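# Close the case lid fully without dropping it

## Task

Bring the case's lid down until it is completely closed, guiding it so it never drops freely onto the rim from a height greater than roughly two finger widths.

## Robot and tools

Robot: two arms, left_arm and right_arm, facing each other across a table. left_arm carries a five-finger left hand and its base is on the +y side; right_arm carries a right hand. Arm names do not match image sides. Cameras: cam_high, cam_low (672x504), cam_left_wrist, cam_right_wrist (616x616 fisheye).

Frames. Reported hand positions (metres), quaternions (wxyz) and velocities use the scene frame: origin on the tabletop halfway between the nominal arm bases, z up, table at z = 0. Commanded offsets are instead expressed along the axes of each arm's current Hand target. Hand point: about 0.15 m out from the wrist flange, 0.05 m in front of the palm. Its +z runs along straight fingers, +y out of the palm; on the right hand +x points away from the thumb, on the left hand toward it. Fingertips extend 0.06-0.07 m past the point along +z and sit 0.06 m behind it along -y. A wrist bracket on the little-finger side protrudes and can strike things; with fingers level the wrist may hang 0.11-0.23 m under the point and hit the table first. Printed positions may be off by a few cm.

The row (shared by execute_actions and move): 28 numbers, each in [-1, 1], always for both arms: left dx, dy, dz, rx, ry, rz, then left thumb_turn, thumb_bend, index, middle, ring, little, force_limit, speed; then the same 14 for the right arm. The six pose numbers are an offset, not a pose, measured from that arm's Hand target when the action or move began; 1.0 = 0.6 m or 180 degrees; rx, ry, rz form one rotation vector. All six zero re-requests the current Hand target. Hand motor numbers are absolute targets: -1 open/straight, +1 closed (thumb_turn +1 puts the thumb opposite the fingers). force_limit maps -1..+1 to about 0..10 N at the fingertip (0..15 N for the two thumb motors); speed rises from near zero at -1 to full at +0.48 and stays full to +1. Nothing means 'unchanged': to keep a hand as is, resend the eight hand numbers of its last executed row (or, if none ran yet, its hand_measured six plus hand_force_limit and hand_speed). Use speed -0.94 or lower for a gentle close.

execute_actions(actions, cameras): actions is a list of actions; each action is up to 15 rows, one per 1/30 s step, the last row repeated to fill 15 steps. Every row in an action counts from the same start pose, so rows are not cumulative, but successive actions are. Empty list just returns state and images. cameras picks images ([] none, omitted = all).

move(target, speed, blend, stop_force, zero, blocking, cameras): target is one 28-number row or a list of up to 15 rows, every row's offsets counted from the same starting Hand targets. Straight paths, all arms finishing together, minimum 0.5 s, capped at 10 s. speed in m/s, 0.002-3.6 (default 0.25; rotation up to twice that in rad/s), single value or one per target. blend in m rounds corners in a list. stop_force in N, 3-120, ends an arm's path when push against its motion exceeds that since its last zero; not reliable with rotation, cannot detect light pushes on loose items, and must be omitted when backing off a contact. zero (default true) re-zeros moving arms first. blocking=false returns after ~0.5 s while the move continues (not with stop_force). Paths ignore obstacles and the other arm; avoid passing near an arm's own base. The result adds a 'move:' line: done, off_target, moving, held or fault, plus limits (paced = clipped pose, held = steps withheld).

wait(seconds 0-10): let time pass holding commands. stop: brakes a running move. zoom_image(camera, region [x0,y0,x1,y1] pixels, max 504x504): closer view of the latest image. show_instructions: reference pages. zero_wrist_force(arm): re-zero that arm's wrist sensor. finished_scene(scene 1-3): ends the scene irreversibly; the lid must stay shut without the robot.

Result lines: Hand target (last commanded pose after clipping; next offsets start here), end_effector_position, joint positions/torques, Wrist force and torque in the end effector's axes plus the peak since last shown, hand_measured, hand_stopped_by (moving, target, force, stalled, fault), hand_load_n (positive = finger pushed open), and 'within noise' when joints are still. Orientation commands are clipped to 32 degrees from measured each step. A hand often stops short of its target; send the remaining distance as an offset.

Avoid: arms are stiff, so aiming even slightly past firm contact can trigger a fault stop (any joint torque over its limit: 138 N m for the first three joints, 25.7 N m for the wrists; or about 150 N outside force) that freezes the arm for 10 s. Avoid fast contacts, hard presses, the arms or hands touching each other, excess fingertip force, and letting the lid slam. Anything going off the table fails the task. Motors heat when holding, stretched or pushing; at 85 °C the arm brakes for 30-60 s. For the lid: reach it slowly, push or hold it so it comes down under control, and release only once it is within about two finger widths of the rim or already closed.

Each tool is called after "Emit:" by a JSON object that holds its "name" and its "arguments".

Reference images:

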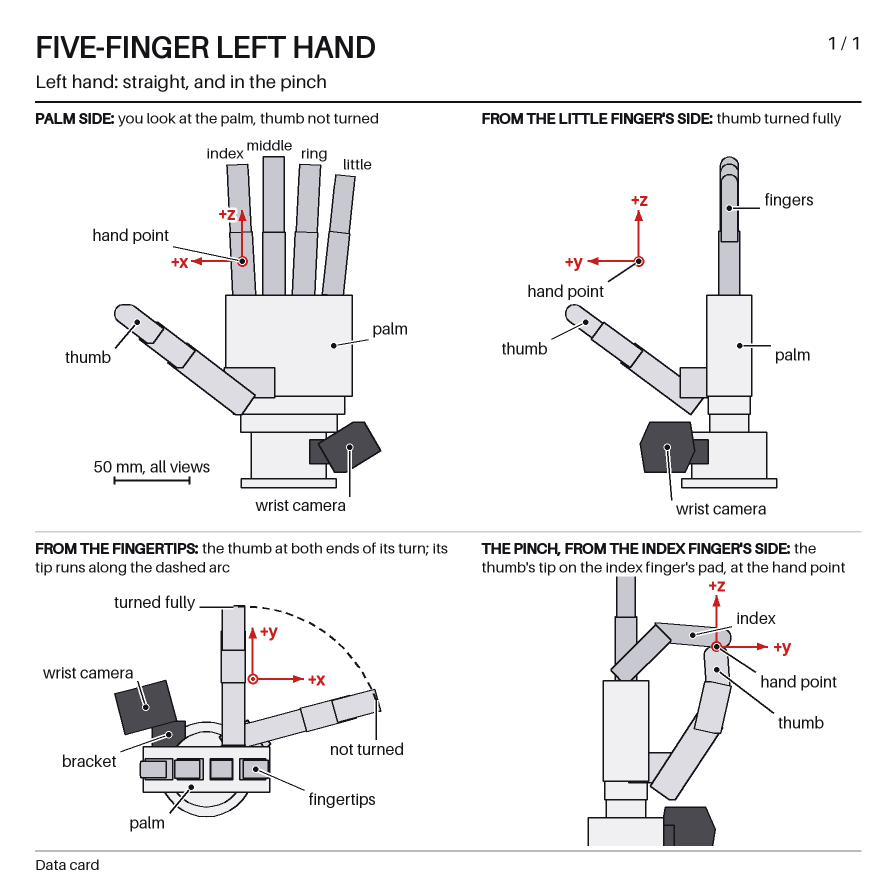

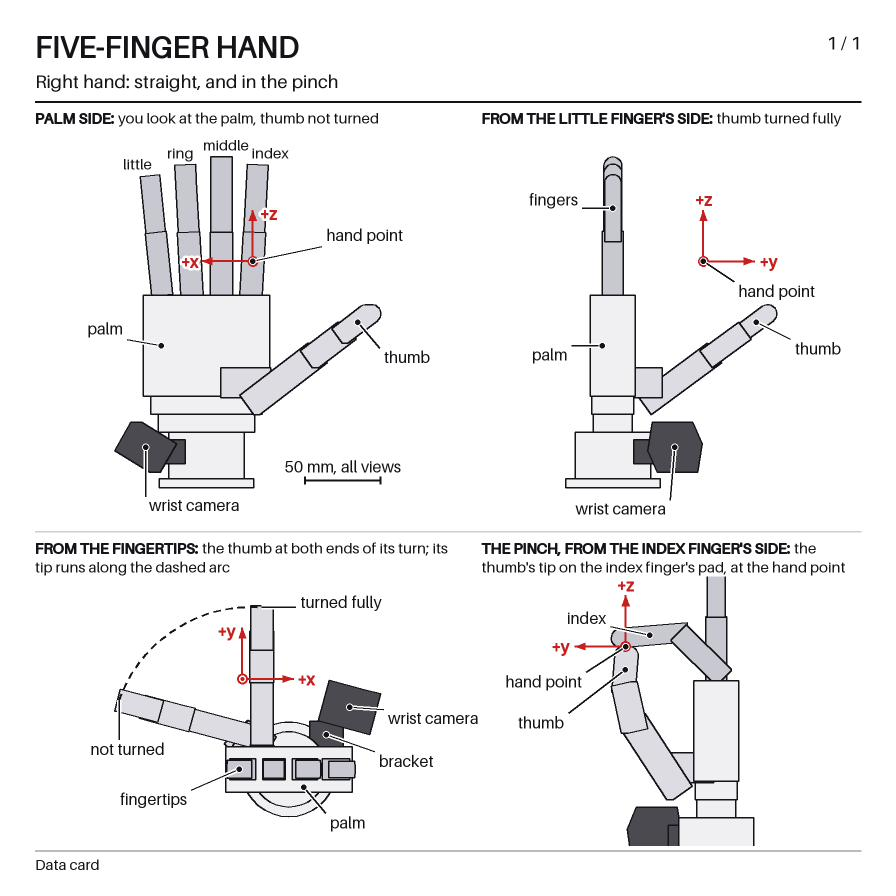

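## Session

Emit:
{"name": "execute_actions", "arguments": {"actions": [], "cameras": ["cam_high","cam_low"]}}

Scene clock: 0.00 s.
left_arm: end_effector_position=(+0.7177, +0.3556, +0.2110) hand_measured=(-1.000, -1.000, -1.000, -1.000, -1.000, -1.000) hand_load_n=(+0.0, +0.0, +0.0, +0.0, +0.0, +0.0) hand_stopped_by=(target, target, target, target, target, target) hand_force_limit=0.00 hand_speed=-0.80 end_effector_quat_wxyz=(+0.705, +0.610, +0.353, -0.078) | right_arm: end_effector_position=(+0.3481, +0.1207, +0.2561) hand_measured=(-1.000, -1.000, -1.000, -1.000, -1.000, -1.000) hand_load_n=(+0.0, +0.0, +0.0, +0.0, +0.0, +0.0) hand_stopped_by=(target, target, target, target, target, target) hand_force_limit=0.00 hand_speed=-0.80 end_effector_quat_wxyz=(+0.653, -0.480, +0.553, -0.196)
Joint positions: left_arm=[5.037 -2.506 -1.66 1.075 0.117 2.455] | right_arm=[-0.634 -1.171 1.554 -0.298 2.13 -2.533]
Joint velocities: within noise
Joint torques (N m): no reading
Motor temperatures (°C): left_arm=[26 25 24 40 33 29] | right_arm=[22 28 28 38 31 28]
Wrist force (N): no reading
Wrist torque (N m): no reading
Wrist force, peak (N): no reading
Hand target: left_arm +0.7177, +0.3556, +0.2110; +0.705, +0.610, +0.353, -0.078 | right_arm +0.3481, +0.1207, +0.2561; +0.653, -0.480, +0.553, -0.196
Images, in order (width x height): cam_high 672x504, cam_low 672x504.

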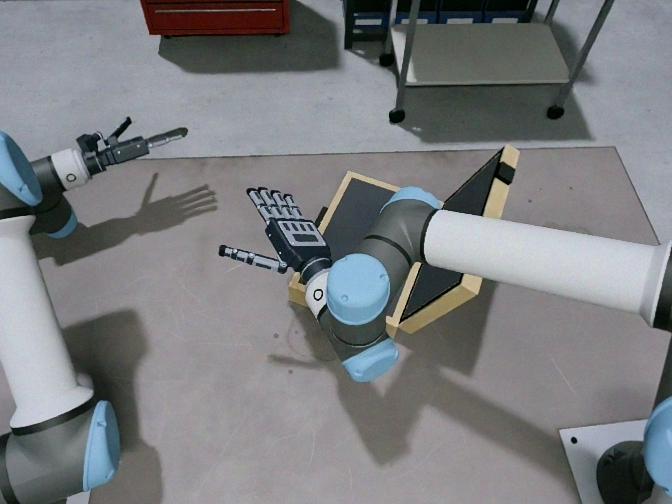

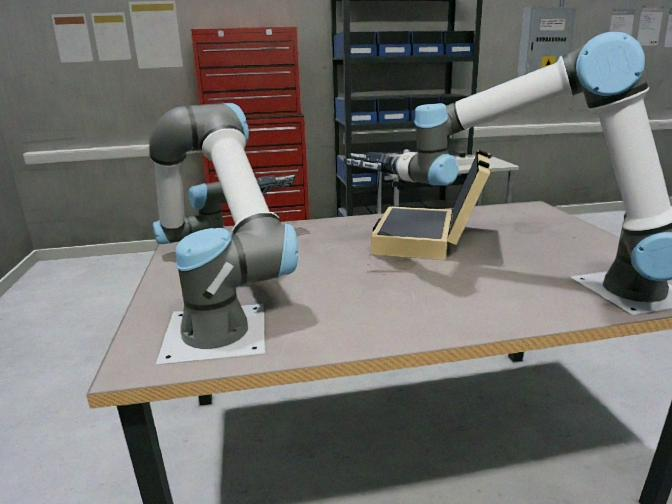

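Emit:
{"name": "move", "arguments": {"target": [[0,0,0,0,0,0,-1,-1,-1,-1,-1,-1,0,-0.8,0.1035,-0.4855,0.0069,-0.0532,-0.1203,0.01,1,-1,-1,-1,-1,-1,-0.6,-0.3],[0,0,0,0,0,0,-1,-1,-1,-1,-1,-1,0,-0.8,-0.0413,-0.8523,-0.2355,0.0712,-0.4556,0.0947,1,-1,-1,-1,-1,-1,-0.6,-0.3],[0,0,0,0,0,0,-1,-1,-1,-1,-1,-1,0,-0.8,0.1742,-0.5262,-0.5478,-0.1293,-0.5098,-0.156,1,-1,-1,-1,-1,-1,-0.6,-0.3]], "speed": 0.35, "cameras": ["cam_high","cam_low"]}}

Scene clock: 364.17 s.
left_arm: end_effector_position=(+0.7177, +0.3556, +0.2110) hand_measured=(-1.000, -1.000, -1.000, -1.000, -1.000, -1.000) hand_load_n=(+0.0, +0.0, +0.0, +0.0, +0.0, +0.0) hand_stopped_by=(target, target, target, target, target, target) hand_force_limit=0.00 hand_speed=-0.80 end_effector_quat_wxyz=(+0.705, +0.610, +0.353, -0.078) | right_arm: end_effector_position=(+0.1684, -0.2421, +0.4900) hand_measured=(+1.000, -1.000, -1.000, -1.000, -1.000, -1.000) hand_load_n=(+0.5, +0.0, +0.0, +0.0, +0.0, +0.0) hand_stopped_by=(target, target, target, target, target, target) hand_force_limit=-0.60 hand_speed=-0.30 end_effector_quat_wxyz=(+0.687, -0.687, -0.169, +0.169) end_effector_velocity=(+0.000, +0.000, -0.001) end_effector_angular_velocity=(-0.002, +0.001, -0.002)
Joint positions: left_arm=[5.037 -2.506 -1.66 1.075 0.117 2.455] | right_arm=[-1.741 -1.664 2.015 -3.494 0.606 0]
Joint velocities: left_arm=[within noise] | right_arm=[-0.001 0.001 0.001 -0.005 0 0.004]
Joint torques (N m): left_arm=[-1.9 49.38 9.98 0.66 1.32 -0.54] | right_arm=[6.78 -8.82 -20.6 -1.06 0.28 2.05]
Motor temperatures (°C): left_arm=[24 26 24 39 32 29] | right_arm=[22 28 28 38 30 28]
Wrist force (N): left_arm=[-0.1 0.1 -0.1] | right_arm=[0.1 -0.7 0.7]
Wrist torque (N m): left_arm=[0.03 0.01 -0.01] | right_arm=[-0.14 0.16 0.13]
Wrist force, peak (N): left_arm=[-0.4 0.2 0.1] | right_arm=[-0.1 -2.9 -0.7]
Hand target: left_arm +0.7177, +0.3556, +0.2110; +0.705, +0.610, +0.353, -0.078 | right_arm +0.1684, -0.2421, +0.4899; +0.687, -0.687, -0.169, +0.169
Off the commanded pose: left_arm 0.000 m, 0 deg | right_arm 0.000 m, 0 deg.
move: done
Images, in order (width x height): cam_high 672x504, cam_low 672x504.

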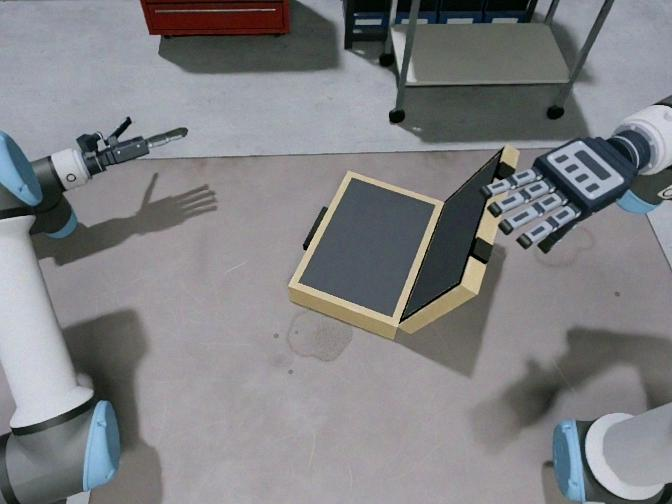

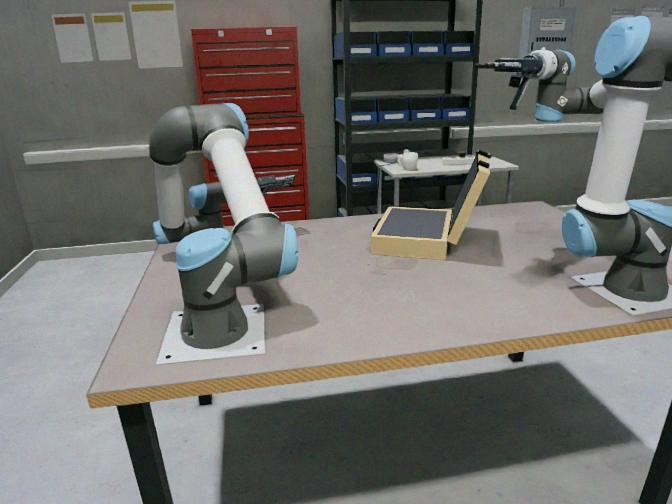

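Emit:
{"name": "move", "arguments": {"target": [0,0,0,0,0,0,-1,-1,-1,-1,-1,-1,0,-0.8,0.1627,0.15,-0.196,0,0.2756,0,1,-1,-1,-1,-1,-1,-0.6,-0.3], "speed": 0.35, "cameras": ["cam_high","cam_low","cam_right_wrist"]}}

Scene clock: 447.90 s.
left_arm: end_effector_position=(+0.7177, +0.3556, +0.2110) hand_measured=(-1.000, -1.000, -1.000, -1.000, -1.000, -1.000) hand_load_n=(+0.0, +0.0, +0.0, +0.0, +0.0, +0.0) hand_stopped_by=(target, target, target, target, target, target) hand_force_limit=0.00 hand_speed=-0.80 end_effector_quat_wxyz=(+0.705, +0.610, +0.353, -0.078) | right_arm: end_effector_position=(+0.3093, -0.3010, +0.4000) hand_measured=(+1.000, -1.000, -1.000, -1.000, -1.000, -1.000) hand_load_n=(+0.0, +0.0, +0.0, +0.0, +0.0, +0.0) hand_stopped_by=(target, target, target, target, target, target) hand_force_limit=-0.60 hand_speed=-0.30 end_effector_quat_wxyz=(+0.694, -0.694, +0.135, -0.135)
Joint positions: left_arm=[5.037 -2.506 -1.66 1.075 0.117 2.455] | right_arm=[-2.135 -1.772 2.362 -3.732 0.134 -0.001]
Joint velocities: within noise
Joint torques (N m): left_arm=[-2.91 47.78 10.49 1.11 1.75 -0.65] | right_arm=[-5.88 2.25 -20.6 2.01 -1.65 1.52]
Motor temperatures (°C): left_arm=[24 26 24 38 32 29] | right_arm=[22 28 27 38 30 28]
Wrist force (N): left_arm=[-0.1 0.3 -0.2] | right_arm=[0.1 -0.6 0.1]
Wrist torque (N m): left_arm=[0.07 0.01 -0.01] | right_arm=[-0.04 0.15 0.14]
Wrist force, peak (N): left_arm=[-0.3 0.2 -0.4] | right_arm=[-0.1 -1.2 1.4]
Hand target: left_arm +0.7177, +0.3556, +0.2110; +0.705, +0.610, +0.353, -0.078 | right_arm +0.3094, -0.3011, +0.4000; +0.694, -0.694, +0.135, -0.135
Off the commanded pose: left_arm 0.000 m, 0 deg | right_arm 0.000 m, 0 deg.
move: done
Images, in order (width x height): cam_high 672x504, cam_low 672x504, cam_right_wrist 616x616.

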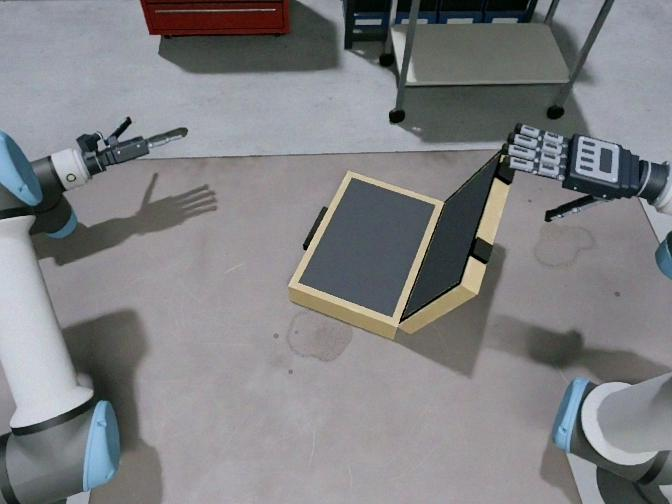

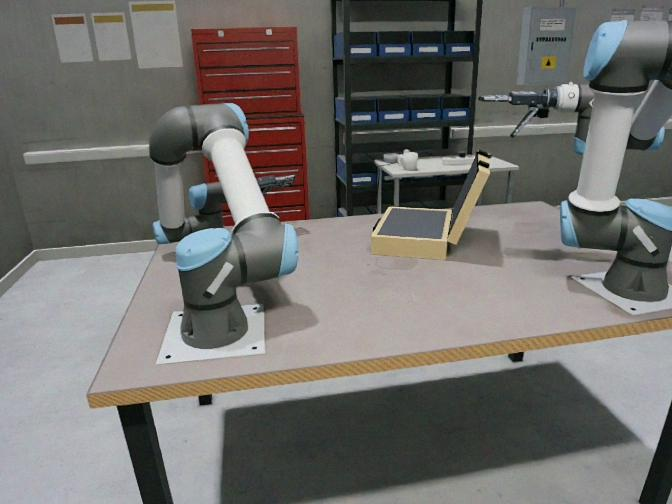

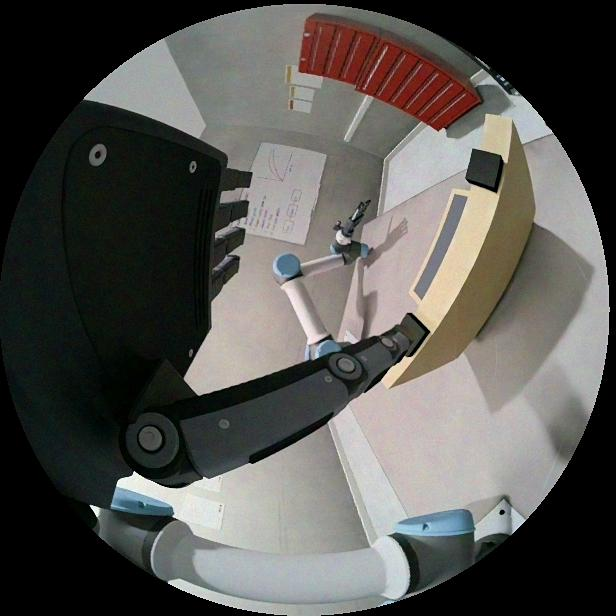

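Emit:
{"name": "move", "arguments": {"target": [0,0,0,0,0,0,-1,-1,-1,-1,-1,-1,0,-0.8,-0.001,0.1833,0.03,0,0,0,1,-1,-1,-1,-1,-1,-0.6,-0.3], "speed": 0.25, "cameras": ["cam_high","cam_low","cam_right_wrist"]}}

Scene clock: 542.53 s.
left_arm: end_effector_position=(+0.7177, +0.3556, +0.2110) hand_measured=(-1.000, -1.000, -1.000, -1.000, -1.000, -1.000) hand_load_n=(+0.0, +0.0, +0.0, +0.0, +0.0, +0.0) hand_stopped_by=(target, target, target, target, target, target) hand_force_limit=0.00 hand_speed=-0.80 end_effector_quat_wxyz=(+0.705, +0.610, +0.353, -0.078) | right_arm: end_effector_position=(+0.3157, -0.2842, +0.2900) hand_measured=(+1.000, -1.000, -1.000, -1.000, -1.000, -1.000) hand_load_n=(+0.0, +0.0, +0.0, +0.0, +0.0, +0.0) hand_stopped_by=(target, target, target, target, target, target) hand_force_limit=-0.60 hand_speed=-0.30 end_effector_quat_wxyz=(+0.695, -0.693, +0.135, -0.135)
Joint positions: left_arm=[5.037 -2.506 -1.66 1.075 0.117 2.455] | right_arm=[-2.063 -1.473 2.499 -4.133 0.061 -0.035]
Joint velocities: within noise
Joint torques (N m): left_arm=[-2.86 48.44 11.29 1.39 2.2 -1.23] | right_arm=[7.12 -26.54 0.32 -1.43 -1.51 0.64]
Motor temperatures (°C): left_arm=[24 26 24 38 32 29] | right_arm=[22 27 27 38 30 28]
Wrist force (N): left_arm=[-0.1 0.0 0.0] | right_arm=[0.0 -0.4 0.3]
Wrist torque (N m): left_arm=[0.01 0.02 0.00] | right_arm=[-0.04 0.16 0.11]
Wrist force, peak (N): left_arm=[-0.3 0.2 -0.3] | right_arm=[0.1 -2.6 -0.1]
Hand target: left_arm +0.7177, +0.3556, +0.2110; +0.705, +0.610, +0.353, -0.078 | right_arm +0.3156, -0.2841, +0.2900; +0.694, -0.694, +0.135, -0.135
Off the commanded pose: left_arm 0.000 m, 0 deg | right_arm 0.000 m, 0 deg.
move: done
Images, in order (width x height): cam_high 672x504, cam_low 672x504, cam_right_wrist 616x616.

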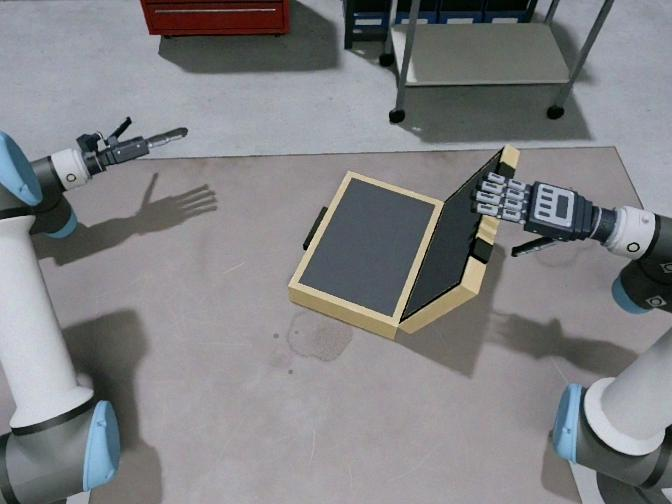

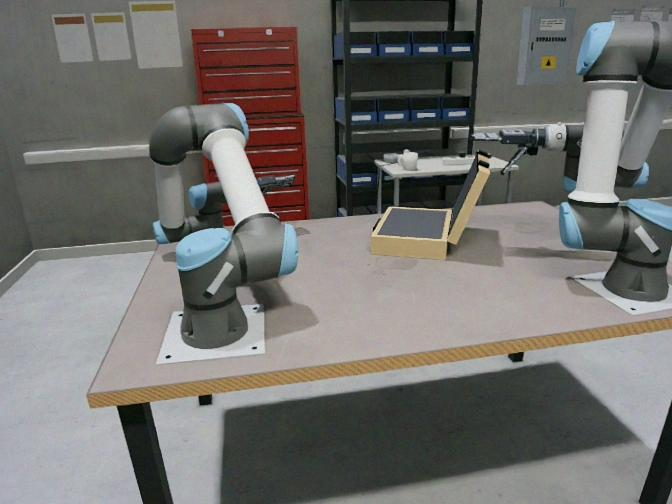

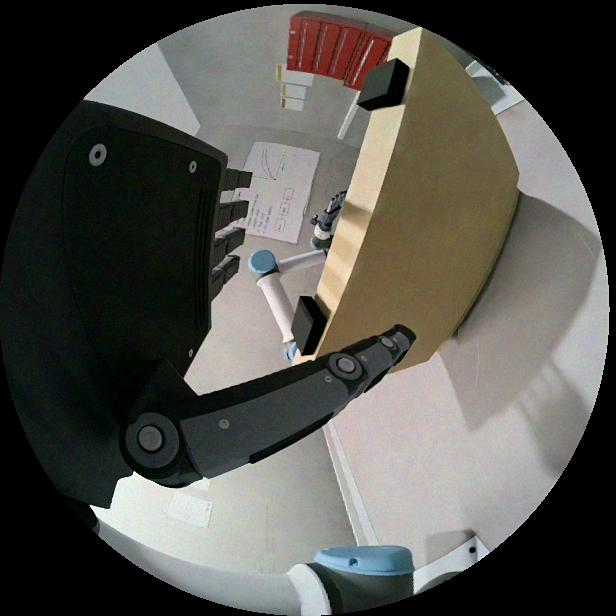

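Emit:
{"name": "move", "arguments": {"target": [0,0,0,0,0,0,-1,-1,-1,-1,-1,-1,0,-0.8,0,0.0533,0,0,0,0,1,-1,-1,-1,-1,-1,-0.6,-0.3], "speed": 0.15, "cameras": ["cam_high","cam_low"]}}

Emit:
{"name": "zoom_image", "arguments": {"camera": "cam_high", "region": [420, 120, 620, 300]}}

Emit:
{"name": "zoom_image", "arguments": {"camera": "cam_low", "region": [420, 110, 560, 250]}}

Scene clock: 588.17 s.
left_arm: end_effector_position=(+0.7177, +0.3556, +0.2110) hand_measured=(-1.000, -1.000, -1.000, -1.000, -1.000, -1.000) hand_load_n=(+0.0, +0.0, +0.0, +0.0, +0.0, +0.0) hand_stopped_by=(target, target, target, target, target, target) hand_force_limit=0.00 hand_speed=-0.80 end_effector_quat_wxyz=(+0.705, +0.610, +0.353, -0.078) | right_arm: end_effector_position=(+0.3157, -0.2842, +0.2580) hand_measured=(+1.000, -1.000, -1.000, -1.000, -1.000, -1.000) hand_load_n=(+0.0, +0.0, +0.0, +0.0, +0.0, +0.0) hand_stopped_by=(target, target, target, target, target, target) hand_force_limit=-0.60 hand_speed=-0.30 end_effector_quat_wxyz=(+0.695, -0.694, +0.135, -0.135)
Joint positions: left_arm=[5.037 -2.506 -1.66 1.075 0.117 2.455] | right_arm=[-2.062 -1.357 2.518 -4.282 0.061 -0.021]
Joint velocities: within noise
Joint torques (N m): left_arm=[-4.47 48.77 12.62 1.19 2.13 -1.55] | right_arm=[6.43 -16.52 3.5 0.98 -1.43 -0.6]
Motor temperatures (°C): left_arm=[24 26 23 38 32 29] | right_arm=[22 27 27 38 30 28]
Wrist force (N): left_arm=[0.0 0.1 0.0] | right_arm=[0.2 -0.4 0.3]
Wrist torque (N m): left_arm=[0.02 0.00 0.00] | right_arm=[-0.03 0.11 0.12]
Wrist force, peak (N): left_arm=[-0.2 0.3 -0.2] | right_arm=[0.0 -1.1 0.7]
Hand target: left_arm +0.7177, +0.3556, +0.2110; +0.705, +0.610, +0.353, -0.078 | right_arm +0.3156, -0.2841, +0.2580; +0.694, -0.694, +0.135, -0.135
Off the commanded pose: left_arm 0.000 m, 0 deg | right_arm 0.000 m, 0 deg.
move: done
Images, in order (width x height): cam_high 672x504, cam_low 672x504.

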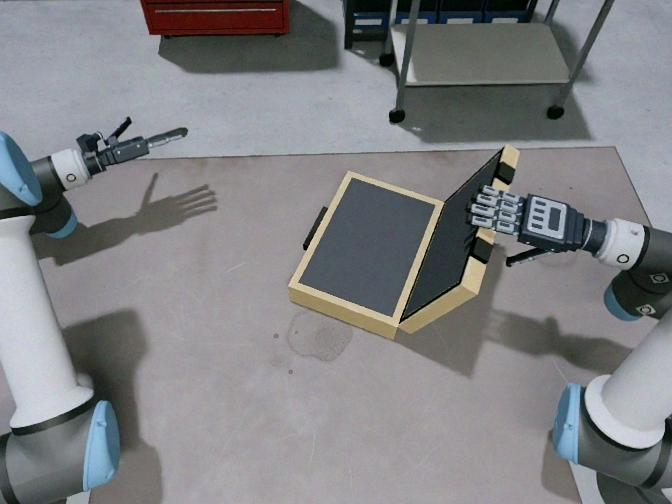

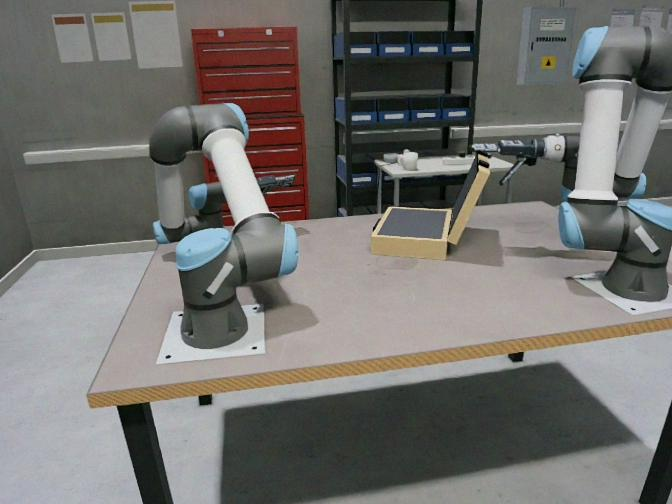

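Scaled by 2.520 from the camera's 672x504 image, which has a finer 960x720 frame.

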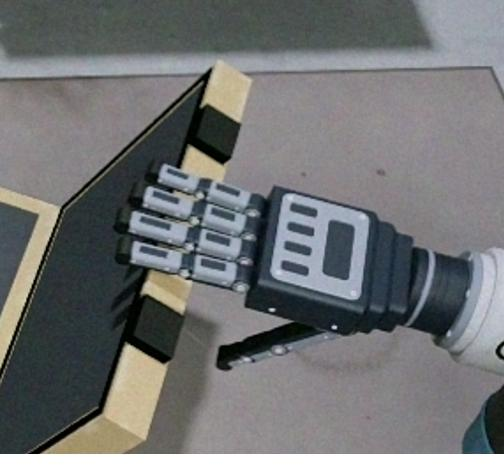

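Scaled by 3.600 from the camera's 672x504 image, which has a finer 960x720 frame.

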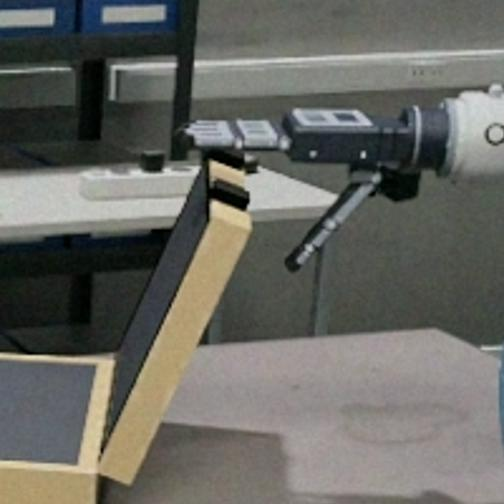

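Emit:
{"name": "move", "arguments": {"target": [0,0,0,0,0,0,-1,-1,-1,-1,-1,-1,0,-0.8,0,0,0.125,0,0,0,1,-1,-1,-1,-1,-1,-0.6,-0.3], "speed": 0.1, "cameras": ["cam_high","cam_low"]}}

Emit:
{"name": "zoom_image", "arguments": {"camera": "cam_high", "region": [420, 120, 620, 300]}}

Emit:
{"name": "zoom_image", "arguments": {"camera": "cam_low", "region": [420, 110, 560, 250]}}

Scene clock: 608.57 s.
left_arm: end_effector_position=(+0.7177, +0.3556, +0.2110) hand_measured=(-1.000, -1.000, -1.000, -1.000, -1.000, -1.000) hand_load_n=(+0.0, +0.0, +0.0, +0.0, +0.0, -0.5) hand_stopped_by=(target, target, target, target, target, target) hand_force_limit=0.00 hand_speed=-0.80 end_effector_quat_wxyz=(+0.705, +0.610, +0.353, -0.078) | right_arm: end_effector_position=(+0.3437, -0.2146, +0.2580) hand_measured=(+1.000, -1.000, -1.000, -1.000, -1.000, -1.000) hand_load_n=(+0.0, +0.5, -0.5, +0.0, +0.0, +0.0) hand_stopped_by=(target, target, target, target, target, target) hand_force_limit=-0.60 hand_speed=-0.30 end_effector_quat_wxyz=(+0.694, -0.694, +0.135, -0.135)
Joint positions: left_arm=[5.037 -2.506 -1.66 1.075 0.117 2.455] | right_arm=[-1.784 -1.287 2.402 -4.256 -0.217 0]
Joint velocities: within noise
Joint torques (N m): left_arm=[-5.02 48.47 13.05 1.5 2.24 -1.81] | right_arm=[7.67 -33.44 -1.95 -2.4 -1.69 -1.67]
Motor temperatures (°C): left_arm=[24 26 23 38 32 29] | right_arm=[22 27 27 38 30 28]
Wrist force (N): left_arm=[-0.2 0.2 -0.1] | right_arm=[0.4 -0.2 -0.4]
Wrist torque (N m): left_arm=[0.03 0.03 -0.01] | right_arm=[-0.09 0.13 0.12]
Wrist force, peak (N): left_arm=[-0.3 0.4 -0.1] | right_arm=[0.2 -1.4 -1.6]
Hand target: left_arm +0.7177, +0.3556, +0.2110; +0.705, +0.610, +0.353, -0.078 | right_arm +0.3437, -0.2146, +0.2580; +0.694, -0.694, +0.135, -0.135
Off the commanded pose: left_arm 0.000 m, 0 deg | right_arm 0.000 m, 0 deg.
move: done
Images, in order (width x height): cam_high 672x504, cam_low 672x504.

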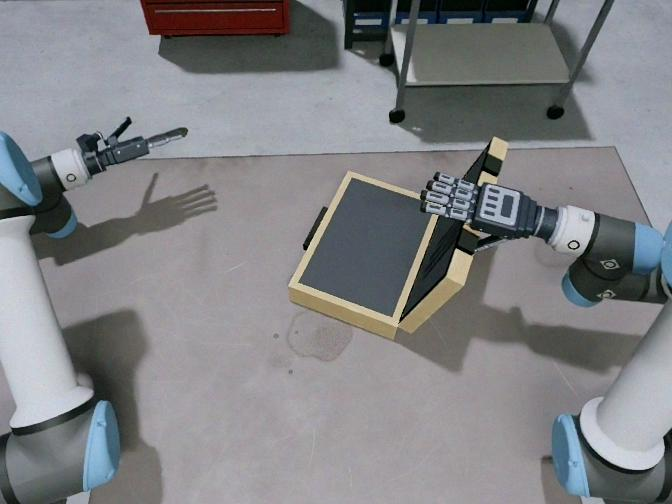

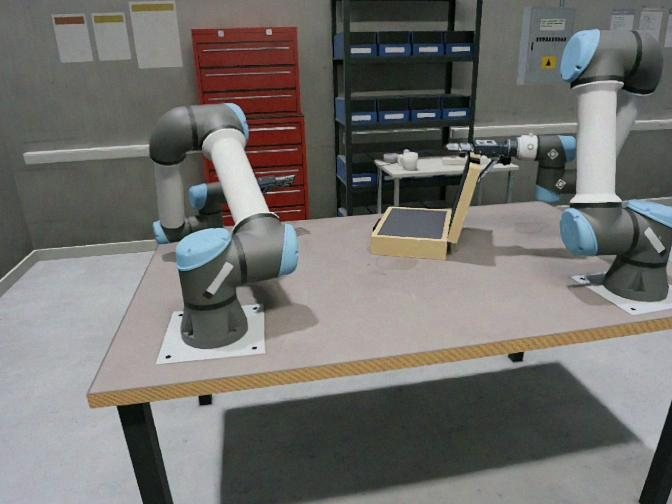

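Scaled by 2.520 from the camera's 672x504 image, which has a finer 960x720 frame.

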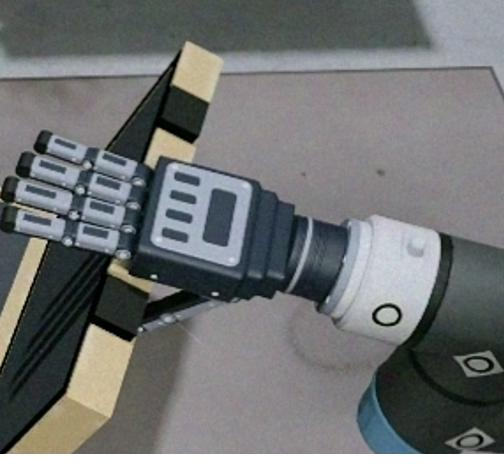

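Scaled by 3.600 from the camera's 672x504 image, which has a finer 960x720 frame.

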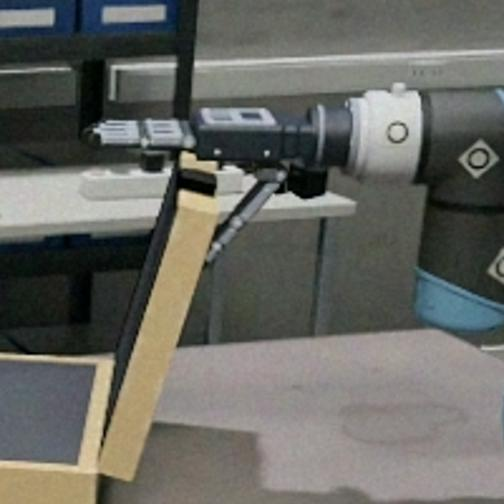

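Emit:
{"name": "move", "arguments": {"target": [[0,0,0,0,0,0,-1,-1,-1,-1,-1,-1,0,-0.8,0,0,0.0275,0,0,0,1,-1,-1,-1,-1,-1,-0.6,-0.3],[0,0,0,0,0,0,-1,-1,-1,-1,-1,-1,0,-0.8,0,0,0.0275,0,0,0,1,-1,-0.2,-0.2,-0.2,-0.2,-0.6,-0.3]], "speed": 0.1, "cameras": ["cam_low"]}}

Emit:
{"name": "zoom_image", "arguments": {"camera": "cam_low", "region": [420, 110, 560, 250]}}

Scene clock: 623.90 s.
left_arm: end_effector_position=(+0.7177, +0.3556, +0.2110) hand_measured=(-1.000, -1.000, -1.000, -1.000, -1.000, -1.000) hand_load_n=(+0.0, +0.0, +0.5, +0.0, +0.0, +0.0) hand_stopped_by=(target, target, target, target, target, target) hand_force_limit=0.00 hand_speed=-0.80 end_effector_quat_wxyz=(+0.705, +0.610, +0.353, -0.078) | right_arm: end_effector_position=(+0.3499, -0.1993, +0.2580) hand_measured=(+1.000, -1.000, -0.200, -0.200, -0.200, -0.200) hand_load_n=(+0.0, +0.0, +0.0, +0.0, +0.0, +0.0) hand_stopped_by=(target, target, target, target, target, target) hand_force_limit=-0.60 hand_speed=-0.30 end_effector_quat_wxyz=(+0.694, -0.694, +0.135, -0.135)
Joint positions: left_arm=[5.037 -2.506 -1.66 1.075 0.117 2.455] | right_arm=[-1.73 -1.27 2.373 -4.244 -0.271 0]
Joint velocities: within noise
Joint torques (N m): left_arm=[-6.34 49.13 11.77 1.44 2.03 -2.41] | right_arm=[-2.84 -34.87 0.09 -2.16 -1.27 -2.1]
Motor temperatures (°C): left_arm=[24 26 23 38 32 29] | right_arm=[22 27 27 38 30 28]
Wrist force (N): left_arm=[0.0 0.1 -0.1] | right_arm=[0.2 -0.5 0.1]
Wrist torque (N m): left_arm=[0.03 -0.01 0.00] | right_arm=[-0.11 0.12 0.09]
Wrist force, peak (N): left_arm=[-0.4 0.1 -0.3] | right_arm=[0.2 -0.8 -1.5]
Hand target: left_arm +0.7177, +0.3556, +0.2110; +0.705, +0.610, +0.353, -0.078 | right_arm +0.3499, -0.1993, +0.2580; +0.694, -0.694, +0.135, -0.135
Off the commanded pose: left_arm 0.000 m, 0 deg | right_arm 0.000 m, 0 deg.
move: done
Images, in order (width x height): cam_low 672x504.

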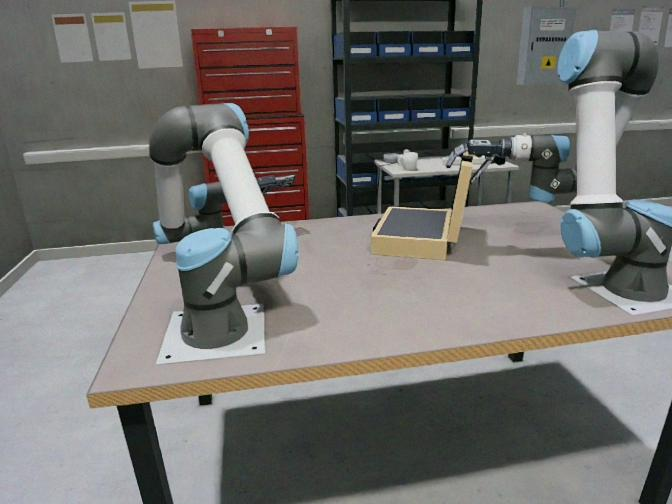

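Scaled by 3.600 from the camera's 672x504 image, which has a finer 960x720 frame.

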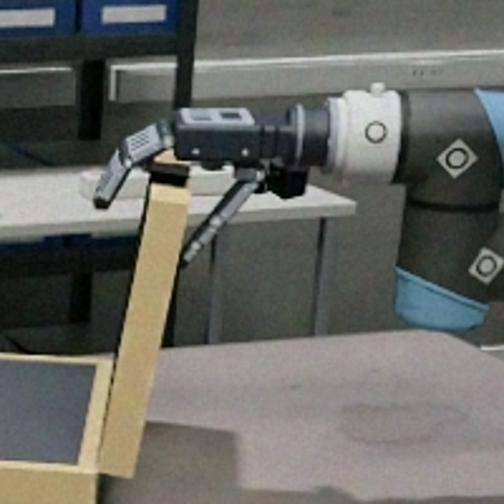

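Emit:
{"name": "move", "arguments": {"target": [[0,0,0,0,0,0,-1,-1,-1,-1,-1,-1,0,-0.8,0,-0.0075,0.0433,0,0,0,1,-1,-0.2,-0.2,-0.2,-0.2,-0.6,-0.3],[0,0,0,0,0,0,-1,-1,-1,-1,-1,-1,0,-0.8,0,-0.0042,0.1362,-0.0833,0,0,1,-1,-0.2,-0.2,-0.2,-0.2,-0.6,-0.3],[0,0,0,0,0,0,-1,-1,-1,-1,-1,-1,0,-0.8,0,0.0233,0.225,-0.1667,0,0,1,-1,-0.2,-0.2,-0.2,-0.2,-0.6,-0.3]], "speed": 0.13, "blend": 0.02, "cameras": ["cam_high","cam_low"]}}

Emit:
{"name": "zoom_image", "arguments": {"camera": "cam_low", "region": [370, 110, 560, 270]}}

Scene clock: 643.10 s.
left_arm: end_effector_position=(+0.7177, +0.3556, +0.2110) hand_measured=(-1.000, -1.000, -1.000, -1.000, -1.000, -1.000) hand_load_n=(+0.0, +0.0, +0.0, +0.0, +0.0, +0.0) hand_stopped_by=(target, target, target, target, target, target) hand_force_limit=0.00 hand_speed=-0.80 end_effector_quat_wxyz=(+0.705, +0.610, +0.353, -0.078) | right_arm: end_effector_position=(+0.4004, -0.0741, +0.2440) hand_measured=(+1.000, -1.000, -0.200, -0.200, -0.200, -0.200) hand_load_n=(+0.0, +0.0, +1.0, +0.0, +0.0, +0.0) hand_stopped_by=(target, target, target, target, target, target) hand_force_limit=-0.60 hand_speed=-0.30 end_effector_quat_wxyz=(+0.491, -0.850, +0.165, -0.095)
Joint positions: left_arm=[5.037 -2.506 -1.66 1.075 0.117 2.455] | right_arm=[-1.271 -1.375 2.013 -3.066 -0.869 -0.51]
Joint velocities: within noise
Joint torques (N m): left_arm=[-6.98 49.98 14.14 1.25 2.01 -2.52] | right_arm=[3.11 -39.9 -15.84 -0.37 -0.67 2.25]
Motor temperatures (°C): left_arm=[24 26 23 38 32 29] | right_arm=[22 27 27 38 30 28]
Wrist force (N): left_arm=[0.0 0.1 0.2] | right_arm=[0.3 -2.1 1.8]
Wrist torque (N m): left_arm=[0.01 0.02 0.00] | right_arm=[-0.18 0.03 0.11]
Wrist force, peak (N): left_arm=[-0.4 0.2 0.1] | right_arm=[4.4 -18.9 -5.6]
Hand target: left_arm +0.7177, +0.3556, +0.2110; +0.705, +0.610, +0.353, -0.078 | right_arm +0.4004, -0.0741, +0.2440; -0.491, +0.850, -0.165, +0.095
Off the commanded pose: left_arm 0.000 m, 0 deg | right_arm 0.000 m, 0 deg.
move: done; blend cut to 0.0132 m at target 1
Images, in order (width x height): cam_high 672x504, cam_low 672x504.

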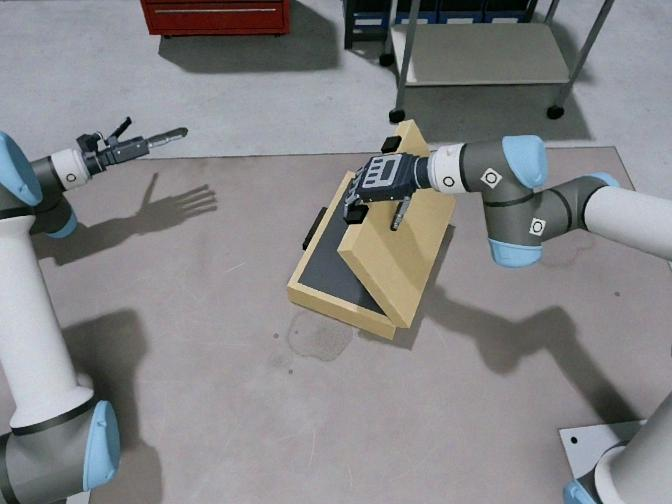

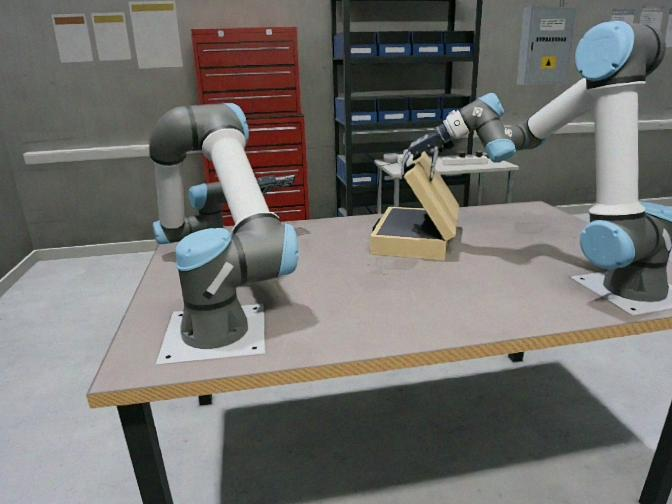

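Scaled by 2.653 from the camera's 672x504 image, which has a finer 960x720 frame.

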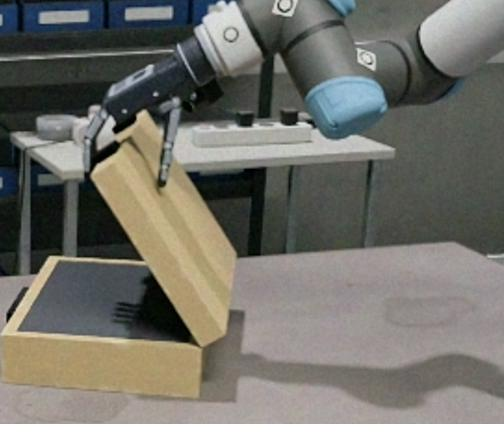

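Emit:
{"name": "zoom_image", "arguments": {"camera": "cam_high", "region": [320, 110, 480, 250]}}

Scaled by 3.150 from the camera's 672x504 image, which has a finer 960x720 frame.

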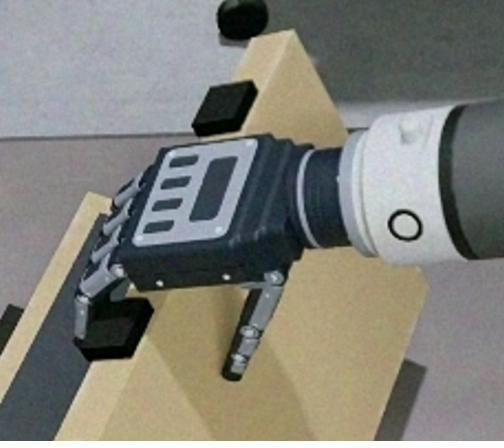

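Emit:
{"name": "move", "arguments": {"target": [0,0,0,0,0,0,-1,-1,-1,-1,-1,-1,0,-0.8,0.0283,0,0,0,0,0,1,-1,-0.2,-0.2,-0.2,-0.2,-0.6,-0.3], "speed": 0.05, "cameras": ["cam_high","cam_right_wrist"]}}

Emit:
{"name": "zoom_image", "arguments": {"camera": "cam_high", "region": [320, 110, 480, 250]}}

Scene clock: 675.93 s.
left_arm: end_effector_position=(+0.7177, +0.3556, +0.2110) hand_measured=(-1.000, -1.000, -1.000, -1.000, -1.000, -1.000) hand_load_n=(+0.0, +0.0, +0.5, +0.0, +0.0, +0.0) hand_stopped_by=(target, target, target, target, target, target) hand_force_limit=0.00 hand_speed=-0.80 end_effector_quat_wxyz=(+0.705, +0.610, +0.353, -0.078) | right_arm: end_effector_position=(+0.4163, -0.0805, +0.2440) hand_measured=(+1.000, -1.000, -0.200, -0.200, -0.200, -0.200) hand_load_n=(+0.0, +0.0, +1.0, +0.0, +0.0, +0.0) hand_stopped_by=(target, target, target, target, target, target) hand_force_limit=-0.60 hand_speed=-0.30 end_effector_quat_wxyz=(+0.491, -0.850, +0.165, -0.095)
Joint positions: left_arm=[5.037 -2.506 -1.66 1.075 0.117 2.455] | right_arm=[-1.295 -1.358 1.989 -3.045 -0.851 -0.531]
Joint velocities: within noise
Joint torques (N m): left_arm=[-8.31 50.38 13.25 1.48 1.97 -2.4] | right_arm=[6.43 -40.56 -6.42 -4.38 -1.06 1.37]
Motor temperatures (°C): left_arm=[23 26 23 38 32 29] | right_arm=[22 27 27 38 30 28]
Wrist force (N): left_arm=[-0.1 0.2 0.0] | right_arm=[0.5 -1.1 1.4]
Wrist torque (N m): left_arm=[0.03 0.02 -0.01] | right_arm=[-0.08 0.04 0.10]
Wrist force, peak (N): left_arm=[-0.2 0.4 -0.1] | right_arm=[0.0 -2.0 2.8]
Hand target: left_arm +0.7177, +0.3556, +0.2110; +0.705, +0.610, +0.353, -0.078 | right_arm +0.4162, -0.0805, +0.2440; -0.491, +0.850, -0.165, +0.095
Off the commanded pose: left_arm 0.000 m, 0 deg | right_arm 0.000 m, 0 deg.
move: done
Images, in order (width x height): cam_high 672x504, cam_right_wrist 616x616.

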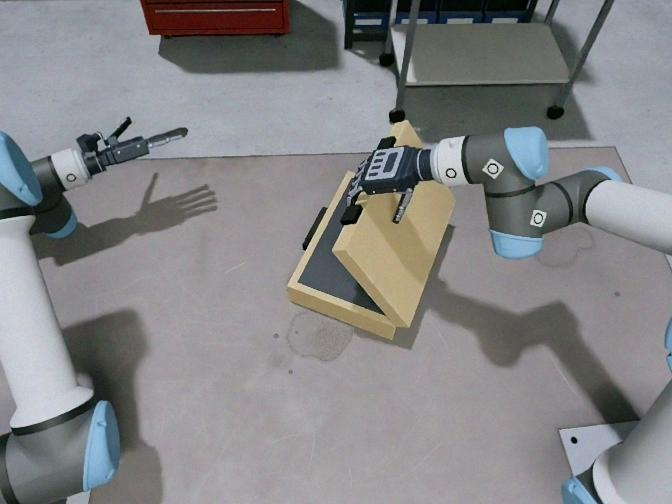

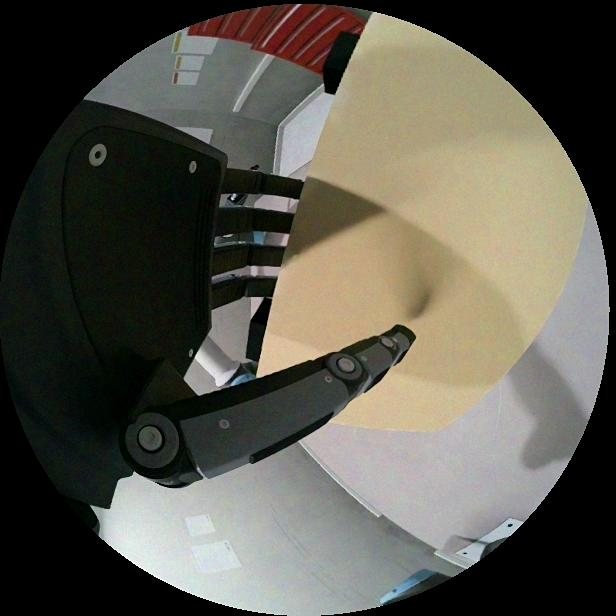

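Scaled by 3.150 from the camera's 672x504 image, which has a finer 960x720 frame.

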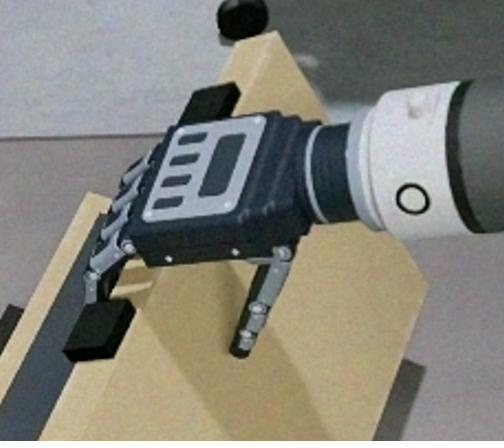

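Emit:
{"name": "move", "arguments": {"target": [[0,0,0,0,0,0,-1,-1,-1,-1,-1,-1,0,-0.8,0,0.0034,0.0929,-0.0833,0,0,1,-1,-0.2,-0.2,-0.2,-0.2,-0.6,-0.3],[0,0,0,0,0,0,-1,-1,-1,-1,-1,-1,0,-0.8,0,0.0308,0.1814,-0.1667,0,0,1,-1,-0.2,-0.2,-0.2,-0.2,-0.6,-0.3],[0,0,0,0,0,0,-1,-1,-1,-1,-1,-1,0,-0.8,0,0.0802,0.2602,-0.25,0,0,1,-1,-0.2,-0.2,-0.2,-0.2,-0.6,-0.3],[0,0,0,0,0,0,-1,-1,-1,-1,-1,-1,0,-0.8,0,0.0997,0.2818,-0.2761,0,0,1,-1,-0.2,-0.2,-0.2,-0.2,-0.6,-0.3]], "speed": 0.13, "blend": 0.02, "cameras": ["cam_high","cam_low"]}}

Emit:
{"name": "zoom_image", "arguments": {"camera": "cam_low", "region": [340, 110, 530, 270]}}

Scene clock: 695.73 s.
left_arm: end_effector_position=(+0.7177, +0.3556, +0.2110) hand_measured=(-1.000, -1.000, -1.000, -1.000, -1.000, -1.000) hand_load_n=(+0.0, +0.0, +0.0, +0.0, +0.0, +0.0) hand_stopped_by=(target, target, target, target, target, target) hand_force_limit=0.00 hand_speed=-0.80 end_effector_quat_wxyz=(+0.705, +0.610, +0.353, -0.078) | right_arm: end_effector_position=(+0.4598, +0.0276, +0.1077) hand_measured=(+1.000, -1.000, -0.200, -0.200, -0.200, -0.200) hand_load_n=(+0.0, +0.0, +0.0, +0.0, +0.0, +0.0) hand_stopped_by=(target, target, target, target, target, target) hand_force_limit=-0.60 hand_speed=-0.30 end_effector_quat_wxyz=(+0.088, -0.978, +0.190, -0.017)
Joint positions: left_arm=[5.037 -2.506 -1.66 1.075 0.117 2.455] | right_arm=[-0.963 -0.812 1.128 -2.042 -1.48 -0.526]
Joint velocities: within noise
Joint torques (N m): left_arm=[-9.94 50.33 13.5 1.22 2 -2.42] | right_arm=[-7.18 -53.66 -21.3 -1.18 0.39 -1.67]
Motor temperatures (°C): left_arm=[23 26 23 38 32 29] | right_arm=[22 27 27 37 30 28]
Wrist force (N): left_arm=[0.0 0.1 -0.1] | right_arm=[0.1 -0.3 -0.6]
Wrist torque (N m): left_arm=[0.03 0.00 0.00] | right_arm=[0.03 -0.01 -0.02]
Wrist force, peak (N): left_arm=[-0.2 0.5 -0.1] | right_arm=[0.6 -2.5 1.1]
Hand target: left_arm +0.7177, +0.3556, +0.2110; +0.705, +0.610, +0.353, -0.078 | right_arm +0.4598, +0.0275, +0.1077; -0.088, +0.978, -0.190, +0.017
Off the commanded pose: left_arm 0.000 m, 0 deg | right_arm 0.000 m, 0 deg.
move: done
Images, in order (width x height): cam_high 672x504, cam_low 672x504.

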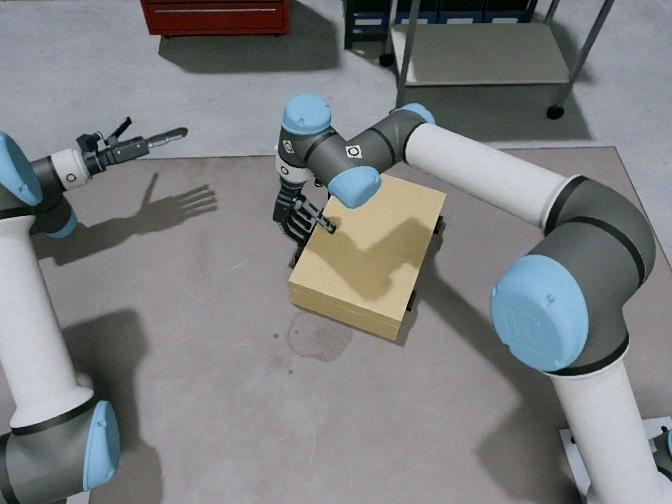

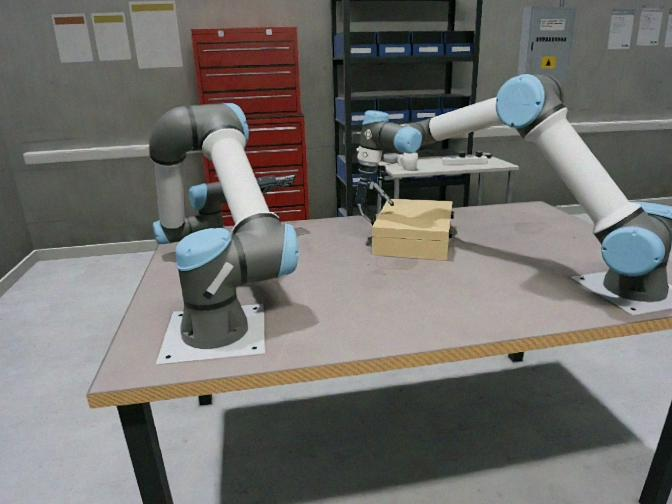

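Scaled by 2.653 from the camera's 672x504 image, which has a finer 960x720 frame.

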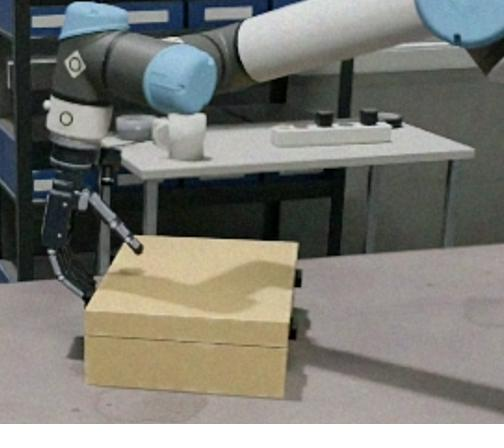

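Emit:
{"name": "zoom_image", "arguments": {"camera": "cam_low", "region": [360, 190, 470, 270]}}

Emit:
{"name": "zoom_image", "arguments": {"camera": "cam_high", "region": [260, 150, 460, 350]}}

Scaled by 4.582 from the camera's 672x504 image, which has a finer 960x720 frame.

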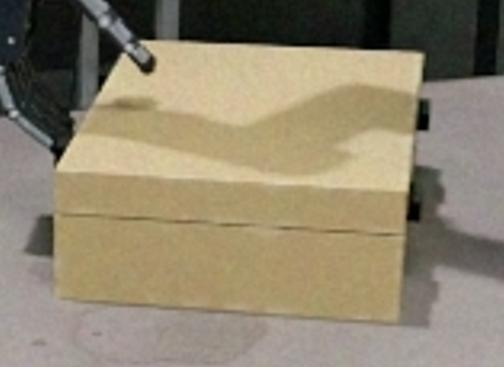

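Scaled by 2.520 from the camera's 672x504 image, which has a finer 960x720 frame.

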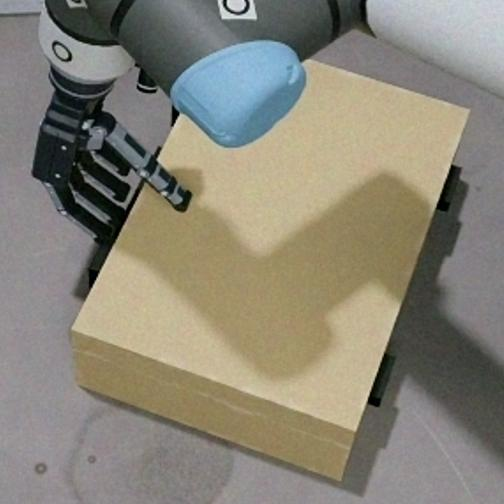

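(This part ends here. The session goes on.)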